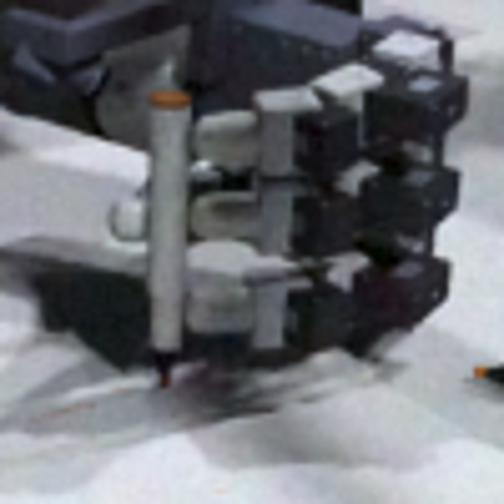

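move(target=[[0,0,0,0,0,0,0.342,0,-0.226,-0.355,0.657,-0.677,-0.315,-0.254,0.342,0,-0.226,-0.355,0.342,0,0.343,0.464,0,-0.7, 0,0,-0.0017,0,0,0,0.43,0,-0.285,-0.275,0.757,-0.677,0.4,-0.168,0.40,0,-0.285,-0.275,0.43,-0.12,-0.285,-0.275,0.7,-0.9]], speed=0.01)

move(target=[[0,0,0,0,0,0,0.342,0,-0.226,-0.355,0.657,-0.677,-0.315,-0.254,0.342,0,-0.226,-0.355,0.342,0,0.343,0.464,0,-0.7, 0,0,-0.0012,0,0,0,0.43,0,-0.285,-0.275,0.757,-0.677,0.4,-0.168,0.40,0,-0.285,-0.275,0.43,-0.12,-0.285,-0.275,0.7,-0.9]], speed=0.01)

Scene clock: 1577.80 s.
left_arm: end_effector_position=(+0.3599, +0.5500, +0.3999) hand_goal=(+0.342, +0.000, -0.226, -0.356, +0.656, -0.678, -0.316, -0.254, +0.342, +0.000, -0.226, -0.356, +0.342, +0.000, +0.342, +0.464) hand_measured=(+0.340, +0.000, -0.230, -0.356, +0.658, -0.678, -0.312, -0.256, +0.340, -0.002, -0.228, -0.360, +0.338, +0.000, +0.338, +0.462) hand_current_ma=(-1, +0, -1, +0, +0, +0, +1, +0, -1, +0, -1, -1, -1, +0, -1, -1) hand_state=(goal, goal, goal, goal, goal, goal, goal, goal, goal, goal, goal, goal, goal, goal, goal, goal) hand_current_limit=0.00 hand_speed=-0.70 end_effector_quat_wxyz=(+0.108, -0.501, +0.596, -0.618) | right_arm: end_effector_position=(+0.5792, +0.0127, +0.0729) hand_goal=(+0.430, +0.000, -0.286, -0.276, +0.756, -0.678, +0.400, -0.168, +0.400, +0.000, -0.286, -0.276, +0.430, -0.120, -0.286, -0.276) hand_measured=(+0.352, +0.000, -0.310, -0.284, +0.746, -0.678, -0.092, -0.204, +0.348, +0.002, -0.298, -0.280, +0.366, -0.118, -0.302, -0.282) hand_current_ma=(-256, +0, -50, -13, -16, -1, -468, -123, -151, +1, -20, -6, -199, +1, -28, -8) hand_state=(blocked, goal, blocked, goal, goal, goal, blocked, blocked, blocked, goal, goal, goal, blocked, goal, goal, goal) hand_current_limit=0.70 hand_speed=-0.90 end_effector_quat_wxyz=(-0.089, +0.725, +0.096, +0.676)
Joint positions: left_arm=[4.611 -1.439 -1.656 -2.815 0.622 5.449] | right_arm=[0.604 -0.803 1.519 -0.64 1.943 -1.544]
Joint torques (N m): left_arm=[7.3 24.66 12.14 -1.24 1.9 -1.74] | right_arm=[-9.73 -21.03 -2.82 -2.92 -1.26 0.68]
Wrist force (N, zeroed by zero_wrist_force on right_arm): left_arm=[0.7 -1.5 -0.7] | right_arm=[2.3 0.0 -0.3]
Wrist torque (N m, zeroed by zero_wrist_force on right_arm): left_arm=[-0.03 -0.05 0.47] | right_arm=[0.02 -0.14 -0.10]
Wrist force, peak (N, zeroed by zero_wrist_force on right_arm): left_arm=[0.7 -1.8 -0.8] | right_arm=[2.3 0.0 -0.3]
Hand target: left_arm +0.3599, +0.5500, +0.3999; +0.108, -0.501, +0.596, -0.618 | right_arm +0.5792, +0.0127, +0.0729; -0.089, +0.725, +0.096, +0.676
Off the commanded pose: left_arm 0.000 m, 0 deg | right_arm 0.000 m, 0 deg.
move: done

Scene clock: 1578.50 s.
left_arm: end_effector_position=(+0.3599, +0.5500, +0.3999) hand_goal=(+0.342, +0.000, -0.226, -0.356, +0.656, -0.678, -0.316, -0.254, +0.342, +0.000, -0.226, -0.356, +0.342, +0.000, +0.342, +0.464) hand_measured=(+0.340, +0.000, -0.230, -0.356, +0.658, -0.678, -0.312, -0.256, +0.340, -0.002, -0.228, -0.360, +0.338, +0.000, +0.338, +0.462) hand_current_ma=(-1, +0, -1, +0, +0, +0, +1, +0, -1, +0, -1, -1, -1, +0, -1, -1) hand_state=(goal, goal, goal, goal, goal, goal, goal, goal, goal, goal, goal, goal, goal, goal, goal, goal) hand_current_limit=0.00 hand_speed=-0.70 end_effector_quat_wxyz=(+0.108, -0.501, +0.596, -0.618) | right_arm: end_effector_position=(+0.5792, +0.0127, +0.0722) hand_goal=(+0.430, +0.000, -0.286, -0.276, +0.756, -0.678, +0.400, -0.168, +0.400, +0.000, -0.286, -0.276, +0.430, -0.120, -0.286, -0.276) hand_measured=(+0.352, +0.004, -0.310, -0.284, +0.750, -0.678, -0.092, -0.204, +0.348, +0.004, -0.298, -0.280, +0.366, -0.112, -0.302, -0.282) hand_current_ma=(-256, +4, -50, -13, -8, -1, -467, -124, -151, +4, -20, -6, -199, +9, -28, -8) hand_state=(blocked, goal, blocked, goal, goal, goal, blocked, blocked, blocked, goal, goal, goal, blocked, goal, goal, goal) hand_current_limit=0.70 hand_speed=-0.90 end_effector_quat_wxyz=(-0.089, +0.725, +0.096, +0.676)
Joint positions: left_arm=[4.611 -1.439 -1.656 -2.815 0.622 5.449] | right_arm=[0.604 -0.802 1.519 -0.642 1.943 -1.544]
Joint torques (N m): left_arm=[7.21 23.03 12.95 -1.14 1.63 -1.79] | right_arm=[-9.65 -22.35 -2.49 -2.91 -1.39 0.83]
Wrist force (N, zeroed by zero_wrist_force on right_arm): left_arm=[0.4 -1.5 -0.5] | right_arm=[3.2 -0.4 -0.1]
Wrist torque (N m, zeroed by zero_wrist_force on right_arm): left_arm=[-0.04 -0.01 0.45] | right_arm=[-0.05 -0.19 -0.15]
Wrist force, peak (N, zeroed by zero_wrist_force on right_arm): left_arm=[0.7 -1.8 -0.9] | right_arm=[3.3 -0.2 -0.1]
Hand target: left_arm +0.3599, +0.5500, +0.3999; +0.108, -0.501, +0.596, -0.618 | right_arm +0.5792, +0.0127, +0.0722; -0.089, +0.725, +0.096, +0.676
Off the commanded pose: left_arm 0.000 m, 0 deg | right_arm 0.000 m, 0 deg.
move: done

move(target=[[0,0,0,0,0,0,0.342,0,-0.226,-0.355,0.657,-0.677,-0.315,-0.254,0.342,0,-0.226,-0.355,0.342,0,0.343,0.464,0,-0.7, 0,0,0.0017,0,0,0,0.43,0,-0.285,-0.275,0.757,-0.677,0.4,-0.168,0.40,0,-0.285,-0.275,0.43,-0.12,-0.285,-0.275,0.7,-0.9]], speed=0.01)

Scene clock: 1582.73 s.
left_arm: end_effector_position=(+0.3599, +0.5500, +0.3999) hand_goal=(+0.342, +0.000, -0.226, -0.356, +0.656, -0.678, -0.316, -0.254, +0.342, +0.000, -0.226, -0.356, +0.342, +0.000, +0.342, +0.464) hand_measured=(+0.340, +0.000, -0.230, -0.356, +0.658, -0.678, -0.312, -0.256, +0.340, -0.002, -0.228, -0.360, +0.338, +0.000, +0.338, +0.462) hand_current_ma=(-1, +0, -1, +0, +0, +0, +1, +0, -1, +0, -1, -1, -1, +0, -1, -1) hand_state=(goal, goal, goal, goal, goal, goal, goal, goal, goal, goal, goal, goal, goal, goal, goal, goal) hand_current_limit=0.00 hand_speed=-0.70 end_effector_quat_wxyz=(+0.108, -0.501, +0.596, -0.618) | right_arm: end_effector_position=(+0.5791, +0.0126, +0.0732) hand_goal=(+0.430, +0.000, -0.286, -0.276, +0.756, -0.678, +0.400, -0.168, +0.400, +0.000, -0.286, -0.276, +0.430, -0.120, -0.286, -0.276) hand_measured=(+0.352, +0.000, -0.310, -0.284, +0.748, -0.678, -0.092, -0.204, +0.348, +0.000, -0.298, -0.280, +0.366, -0.116, -0.302, -0.282) hand_current_ma=(-256, +0, -50, -13, -12, -1, -467, -124, -151, +0, -20, -6, -199, +4, -28, -8) hand_state=(blocked, goal, blocked, goal, goal, goal, blocked, blocked, blocked, goal, goal, goal, blocked, goal, goal, goal) hand_current_limit=0.70 hand_speed=-0.90 end_effector_quat_wxyz=(-0.089, +0.725, +0.096, +0.676)
Joint positions: left_arm=[4.611 -1.439 -1.656 -2.815 0.622 5.449] | right_arm=[0.604 -0.804 1.519 -0.64 1.943 -1.544]
Joint torques (N m): left_arm=[6.31 22.72 12.46 -1.22 1.78 -1.63] | right_arm=[-9.21 -66.18 -25.44 0.57 -1.31 1.21]
Wrist force (N, zeroed by zero_wrist_force on right_arm): left_arm=[0.5 -1.8 -0.5] | right_arm=[0.7 -0.4 0.0]
Wrist torque (N m, zeroed by zero_wrist_force on right_arm): left_arm=[-0.07 -0.02 0.46] | right_arm=[-0.02 -0.05 -0.03]
Wrist force, peak (N, zeroed by zero_wrist_force on right_arm): left_arm=[0.5 -1.7 -0.8] | right_arm=[3.4 -0.4 -0.4]
Hand target: left_arm +0.3599, +0.5500, +0.3999; +0.108, -0.501, +0.596, -0.618 | right_arm +0.5792, +0.0127, +0.0732; -0.089, +0.725, +0.096, +0.676
Off the commanded pose: left_arm 0.000 m, 0 deg | right_arm 0.000 m, 0 deg.
move: done

move(target=[[0,0,0,0,0,0,0.342,0,-0.226,-0.355,0.657,-0.677,-0.315,-0.254,0.342,0,-0.226,-0.355,0.342,0,0.343,0.464,0,-0.7, -0.0051,-0.0329,0,0,0,0,0.43,0,-0.285,-0.275,0.757,-0.677,0.4,-0.168,0.40,0,-0.285,-0.275,0.43,-0.12,-0.285,-0.275,0.7,-0.9]], speed=0.02, cameras=["cam_right_wrist"])

zoom_image(camera="cam_right_wrist", region=[400, 180, 600, 420])

Scene clock: 1586.97 s.
left_arm: end_effector_position=(+0.3599, +0.5500, +0.3999) hand_goal=(+0.342, +0.000, -0.226, -0.356, +0.656, -0.678, -0.316, -0.254, +0.342, +0.000, -0.226, -0.356, +0.342, +0.000, +0.342, +0.464) hand_measured=(+0.340, +0.000, -0.230, -0.356, +0.658, -0.678, -0.312, -0.256, +0.340, -0.002, -0.228, -0.360, +0.338, +0.000, +0.338, +0.462) hand_current_ma=(-1, +0, -1, +0, +0, +0, +1, +0, -1, +0, -1, -1, -1, +0, -1, -1) hand_state=(goal, goal, goal, goal, goal, goal, goal, goal, goal, goal, goal, goal, goal, goal, goal, goal) hand_current_limit=0.00 hand_speed=-0.70 end_effector_quat_wxyz=(+0.108, -0.501, +0.596, -0.618) | right_arm: end_effector_position=(+0.5761, -0.0072, +0.0733) hand_goal=(+0.430, +0.000, -0.286, -0.276, +0.756, -0.678, +0.400, -0.168, +0.400, +0.000, -0.286, -0.276, +0.430, -0.120, -0.286, -0.276) hand_measured=(+0.352, -0.002, -0.310, -0.286, +0.746, -0.678, -0.092, -0.204, +0.348, -0.002, -0.298, -0.280, +0.366, -0.118, -0.302, -0.282) hand_current_ma=(-256, -2, -52, -14, -16, -1, -468, -124, -151, -2, -20, -6, -195, +1, -28, -8) hand_state=(blocked, goal, blocked, goal, goal, goal, blocked, blocked, blocked, goal, goal, goal, blocked, goal, goal, goal) hand_current_limit=0.70 hand_speed=-0.90 end_effector_quat_wxyz=(-0.089, +0.725, +0.096, +0.676)
Joint positions: left_arm=[4.611 -1.439 -1.656 -2.815 0.622 5.449] | right_arm=[0.579 -0.834 1.58 -0.671 1.918 -1.546]
Joint torques (N m): left_arm=[7.39 23.31 12.48 -1.11 1.71 -1.86] | right_arm=[4.15 -46.17 -23.99 -0.76 0.55 -1.32]
Wrist force (N, zeroed by zero_wrist_force on right_arm): left_arm=[0.5 -1.5 -0.9] | right_arm=[0.4 -0.2 -0.1]
Wrist torque (N m, zeroed by zero_wrist_force on right_arm): left_arm=[-0.01 -0.03 0.45] | right_arm=[-0.01 -0.05 0.13]
Wrist force, peak (N, zeroed by zero_wrist_force on right_arm): left_arm=[0.6 -1.7 -0.9] | right_arm=[1.0 -0.7 0.1]
Hand target: left_arm +0.3599, +0.5500, +0.3999; +0.108, -0.501, +0.596, -0.618 | right_arm +0.5761, -0.0071, +0.0732; -0.089, +0.725, +0.096, +0.676
Off the commanded pose: left_arm 0.000 m, 0 deg | right_arm 0.000 m, 0 deg.
move: done
Images, in order (width x height): cam_right_wrist 616x616.

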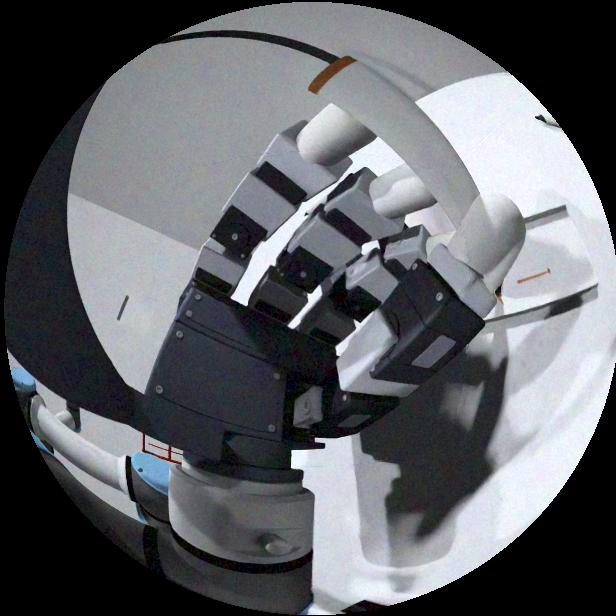

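Scaled by 2.100 from the camera's 616x616 image, which has a finer 880x880 frame.

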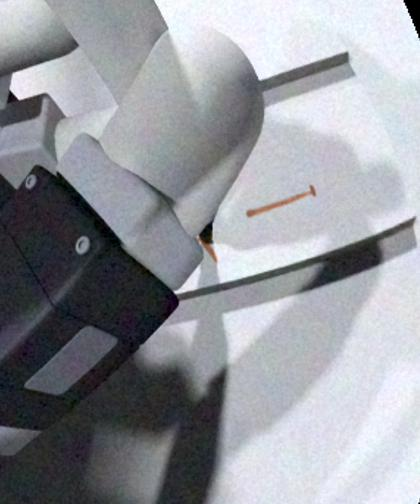

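move(target=[[0,0,0,0,0,0,0.342,0,-0.226,-0.355,0.657,-0.677,-0.315,-0.254,0.342,0,-0.226,-0.355,0.342,0,0.343,0.464,0,-0.7, 0.0132,-0.002,0.0002,0,0,0,0.43,0,-0.285,-0.275,0.757,-0.677,0.4,-0.168,0.40,0,-0.285,-0.275,0.43,-0.12,-0.285,-0.275,0.7,-0.9]], speed=0.02)

move(target=[[0,0,0,0,0,0,0.342,0,-0.226,-0.355,0.657,-0.677,-0.315,-0.254,0.342,0,-0.226,-0.355,0.342,0,0.343,0.464,0,-0.7, 0.0051,0.0329,0,0,0,0,0.43,0,-0.285,-0.275,0.757,-0.677,0.4,-0.168,0.40,0,-0.285,-0.275,0.43,-0.12,-0.285,-0.275,0.7,-0.9]], speed=0.02)

move(target=[[0,0,0,0,0,0,0.342,0,-0.226,-0.355,0.657,-0.677,-0.315,-0.254,0.342,0,-0.226,-0.355,0.342,0,0.343,0.464,0,-0.7, -0.0132,0.002,-0.0002,0,0,0,0.43,0,-0.285,-0.275,0.757,-0.677,0.4,-0.168,0.40,0,-0.285,-0.275,0.43,-0.12,-0.285,-0.275,0.7,-0.9]], speed=0.02)

Scene clock: 1595.10 s.
left_arm: end_effector_position=(+0.3599, +0.5500, +0.3999) hand_goal=(+0.342, +0.000, -0.226, -0.356, +0.656, -0.678, -0.316, -0.254, +0.342, +0.000, -0.226, -0.356, +0.342, +0.000, +0.342, +0.464) hand_measured=(+0.340, +0.000, -0.230, -0.356, +0.658, -0.678, -0.312, -0.256, +0.340, -0.002, -0.228, -0.360, +0.338, +0.000, +0.338, +0.462) hand_current_ma=(-1, +0, -1, +0, +0, +0, +1, +0, -1, +0, -1, -1, -1, +0, -1, -1) hand_state=(goal, goal, goal, goal, goal, goal, goal, goal, goal, goal, goal, goal, goal, goal, goal, goal) hand_current_limit=0.00 hand_speed=-0.70 end_effector_quat_wxyz=(+0.108, -0.501, +0.596, -0.618) | right_arm: end_effector_position=(+0.5842, -0.0083, +0.0733) hand_goal=(+0.430, +0.000, -0.286, -0.276, +0.756, -0.678, +0.400, -0.168, +0.400, +0.000, -0.286, -0.276, +0.430, -0.120, -0.286, -0.276) hand_measured=(+0.352, -0.002, -0.310, -0.286, +0.746, -0.678, -0.092, -0.204, +0.348, -0.002, -0.298, -0.280, +0.366, -0.120, -0.302, -0.282) hand_current_ma=(-256, -3, -52, -14, -16, -1, -467, -124, -151, -2, -20, -6, -195, +1, -28, -8) hand_state=(blocked, goal, blocked, goal, goal, goal, blocked, blocked, blocked, goal, goal, goal, blocked, goal, goal, goal) hand_current_limit=0.70 hand_speed=-0.90 end_effector_quat_wxyz=(-0.089, +0.725, +0.096, +0.676)
Joint positions: left_arm=[4.611 -1.439 -1.656 -2.815 0.622 5.449] | right_arm=[0.569 -0.826 1.564 -0.663 1.908 -1.547]
Joint torques (N m): left_arm=[7.6 24.01 12.1 -1.12 1.87 -1.77] | right_arm=[0.62 -32.53 -11.9 -0.7 0.45 -1.43]
Wrist force (N, zeroed by zero_wrist_force on right_arm): left_arm=[0.5 -1.7 -0.9] | right_arm=[0.2 -0.3 -0.3]
Wrist torque (N m, zeroed by zero_wrist_force on right_arm): left_arm=[-0.03 -0.03 0.45] | right_arm=[-0.02 -0.03 0.10]
Wrist force, peak (N, zeroed by zero_wrist_force on right_arm): left_arm=[0.5 -1.7 -0.9] | right_arm=[0.6 -0.1 -0.5]
Hand target: left_arm +0.3599, +0.5500, +0.3999; +0.108, -0.501, +0.596, -0.618 | right_arm +0.5840, -0.0083, +0.0733; -0.089, +0.725, +0.096, +0.676
Off the commanded pose: left_arm 0.000 m, 0 deg | right_arm 0.000 m, 0 deg.
move: done

Scene clock: 1596.37 s.
left_arm: end_effector_position=(+0.3599, +0.5500, +0.3999) hand_goal=(+0.342, +0.000, -0.226, -0.356, +0.656, -0.678, -0.316, -0.254, +0.342, +0.000, -0.226, -0.356, +0.342, +0.000, +0.342, +0.464) hand_measured=(+0.340, +0.000, -0.230, -0.356, +0.658, -0.678, -0.312, -0.256, +0.340, -0.002, -0.228, -0.360, +0.338, +0.000, +0.338, +0.462) hand_current_ma=(-1, +0, -1, +0, +0, +0, +1, +0, -1, +0, -1, -1, -1, +0, -1, -1) hand_state=(goal, goal, goal, goal, goal, goal, goal, goal, goal, goal, goal, goal, goal, goal, goal, goal) hand_current_limit=0.00 hand_speed=-0.70 end_effector_quat_wxyz=(+0.108, -0.501, +0.596, -0.618) | right_arm: end_effector_position=(+0.5871, +0.0116, +0.0733) hand_goal=(+0.430, +0.000, -0.286, -0.276, +0.756, -0.678, +0.400, -0.168, +0.400, +0.000, -0.286, -0.276, +0.430, -0.120, -0.286, -0.276) hand_measured=(+0.354, -0.002, -0.310, -0.286, +0.746, -0.678, -0.092, -0.204, +0.348, -0.002, -0.298, -0.280, +0.366, -0.120, -0.302, -0.282) hand_current_ma=(-252, -3, -52, -16, -16, -1, -468, -125, -150, -2, -20, -6, -195, +1, -28, -8) hand_state=(blocked, goal, blocked, goal, goal, goal, blocked, blocked, blocked, goal, goal, goal, blocked, goal, goal, goal) hand_current_limit=0.70 hand_speed=-0.90 end_effector_quat_wxyz=(-0.089, +0.725, +0.096, +0.676)
Joint positions: left_arm=[4.611 -1.439 -1.656 -2.815 0.622 5.449] | right_arm=[0.594 -0.796 1.503 -0.632 1.933 -1.545]
Joint torques (N m): left_arm=[7.32 22.5 12.62 -1.13 1.74 -1.73] | right_arm=[-4.09 -42 -7.65 -2.04 -0.39 1.36]
Wrist force (N, zeroed by zero_wrist_force on right_arm): left_arm=[0.7 -1.5 -0.6] | right_arm=[1.3 0.2 -0.7]
Wrist torque (N m, zeroed by zero_wrist_force on right_arm): left_arm=[-0.02 -0.04 0.47] | right_arm=[0.03 -0.09 -0.09]
Wrist force, peak (N, zeroed by zero_wrist_force on right_arm): left_arm=[0.6 -1.7 -0.7] | right_arm=[1.3 0.2 -0.7]
Hand target: left_arm +0.3599, +0.5500, +0.3999; +0.108, -0.501, +0.596, -0.618 | right_arm +0.5871, +0.0115, +0.0733; -0.089, +0.725, +0.096, +0.676
Off the commanded pose: left_arm 0.000 m, 0 deg | right_arm 0.000 m, 0 deg.
move: done

Scene clock: 1597.10 s.
left_arm: end_effector_position=(+0.3599, +0.5500, +0.3999) hand_goal=(+0.342, +0.000, -0.226, -0.356, +0.656, -0.678, -0.316, -0.254, +0.342, +0.000, -0.226, -0.356, +0.342, +0.000, +0.342, +0.464) hand_measured=(+0.340, +0.000, -0.230, -0.356, +0.658, -0.678, -0.312, -0.256, +0.340, -0.002, -0.228, -0.360, +0.338, +0.000, +0.338, +0.462) hand_current_ma=(-1, +0, -1, +0, +0, +0, +1, +0, -1, +0, -1, -1, -1, +0, -1, -1) hand_state=(goal, goal, goal, goal, goal, goal, goal, goal, goal, goal, goal, goal, goal, goal, goal, goal) hand_current_limit=0.00 hand_speed=-0.70 end_effector_quat_wxyz=(+0.108, -0.501, +0.596, -0.618) | right_arm: end_effector_position=(+0.5790, +0.0127, +0.0732) hand_goal=(+0.430, +0.000, -0.286, -0.276, +0.756, -0.678, +0.400, -0.168, +0.400, +0.000, -0.286, -0.276, +0.430, -0.120, -0.286, -0.276) hand_measured=(+0.354, +0.000, -0.318, -0.290, +0.746, -0.678, -0.092, -0.204, +0.350, +0.000, -0.298, -0.280, +0.372, -0.118, -0.302, -0.282) hand_current_ma=(-252, +0, -71, -23, -16, -1, -467, -125, -146, +0, -20, -6, -171, +3, -28, -8) hand_state=(blocked, goal, blocked, goal, goal, goal, blocked, blocked, blocked, goal, goal, goal, blocked, goal, goal, goal) hand_current_limit=0.70 hand_speed=-0.90 end_effector_quat_wxyz=(-0.089, +0.725, +0.096, +0.676)
Joint positions: left_arm=[4.611 -1.439 -1.656 -2.815 0.622 5.449] | right_arm=[0.604 -0.804 1.519 -0.64 1.943 -1.544]
Joint torques (N m): left_arm=[6.43 23.18 12.11 -1.11 1.71 -1.82] | right_arm=[-0.95 -57.6 -20.02 -1.79 -0.3 1.51]
Wrist force (N, zeroed by zero_wrist_force on right_arm): left_arm=[0.7 -1.6 -0.6] | right_arm=[1.2 0.2 0.2]
Wrist torque (N m, zeroed by zero_wrist_force on right_arm): left_arm=[-0.04 -0.04 0.47] | right_arm=[0.04 -0.07 -0.06]
Wrist force, peak (N, zeroed by zero_wrist_force on right_arm): left_arm=[0.6 -1.6 -0.8] | right_arm=[2.4 0.2 0.1]
Hand target: left_arm +0.3599, +0.5500, +0.3999; +0.108, -0.501, +0.596, -0.618 | right_arm +0.5792, +0.0127, +0.0732; -0.089, +0.725, +0.096, +0.676
Off the commanded pose: left_arm 0.000 m, 0 deg | right_arm 0.000 m, 0 deg.
move: done


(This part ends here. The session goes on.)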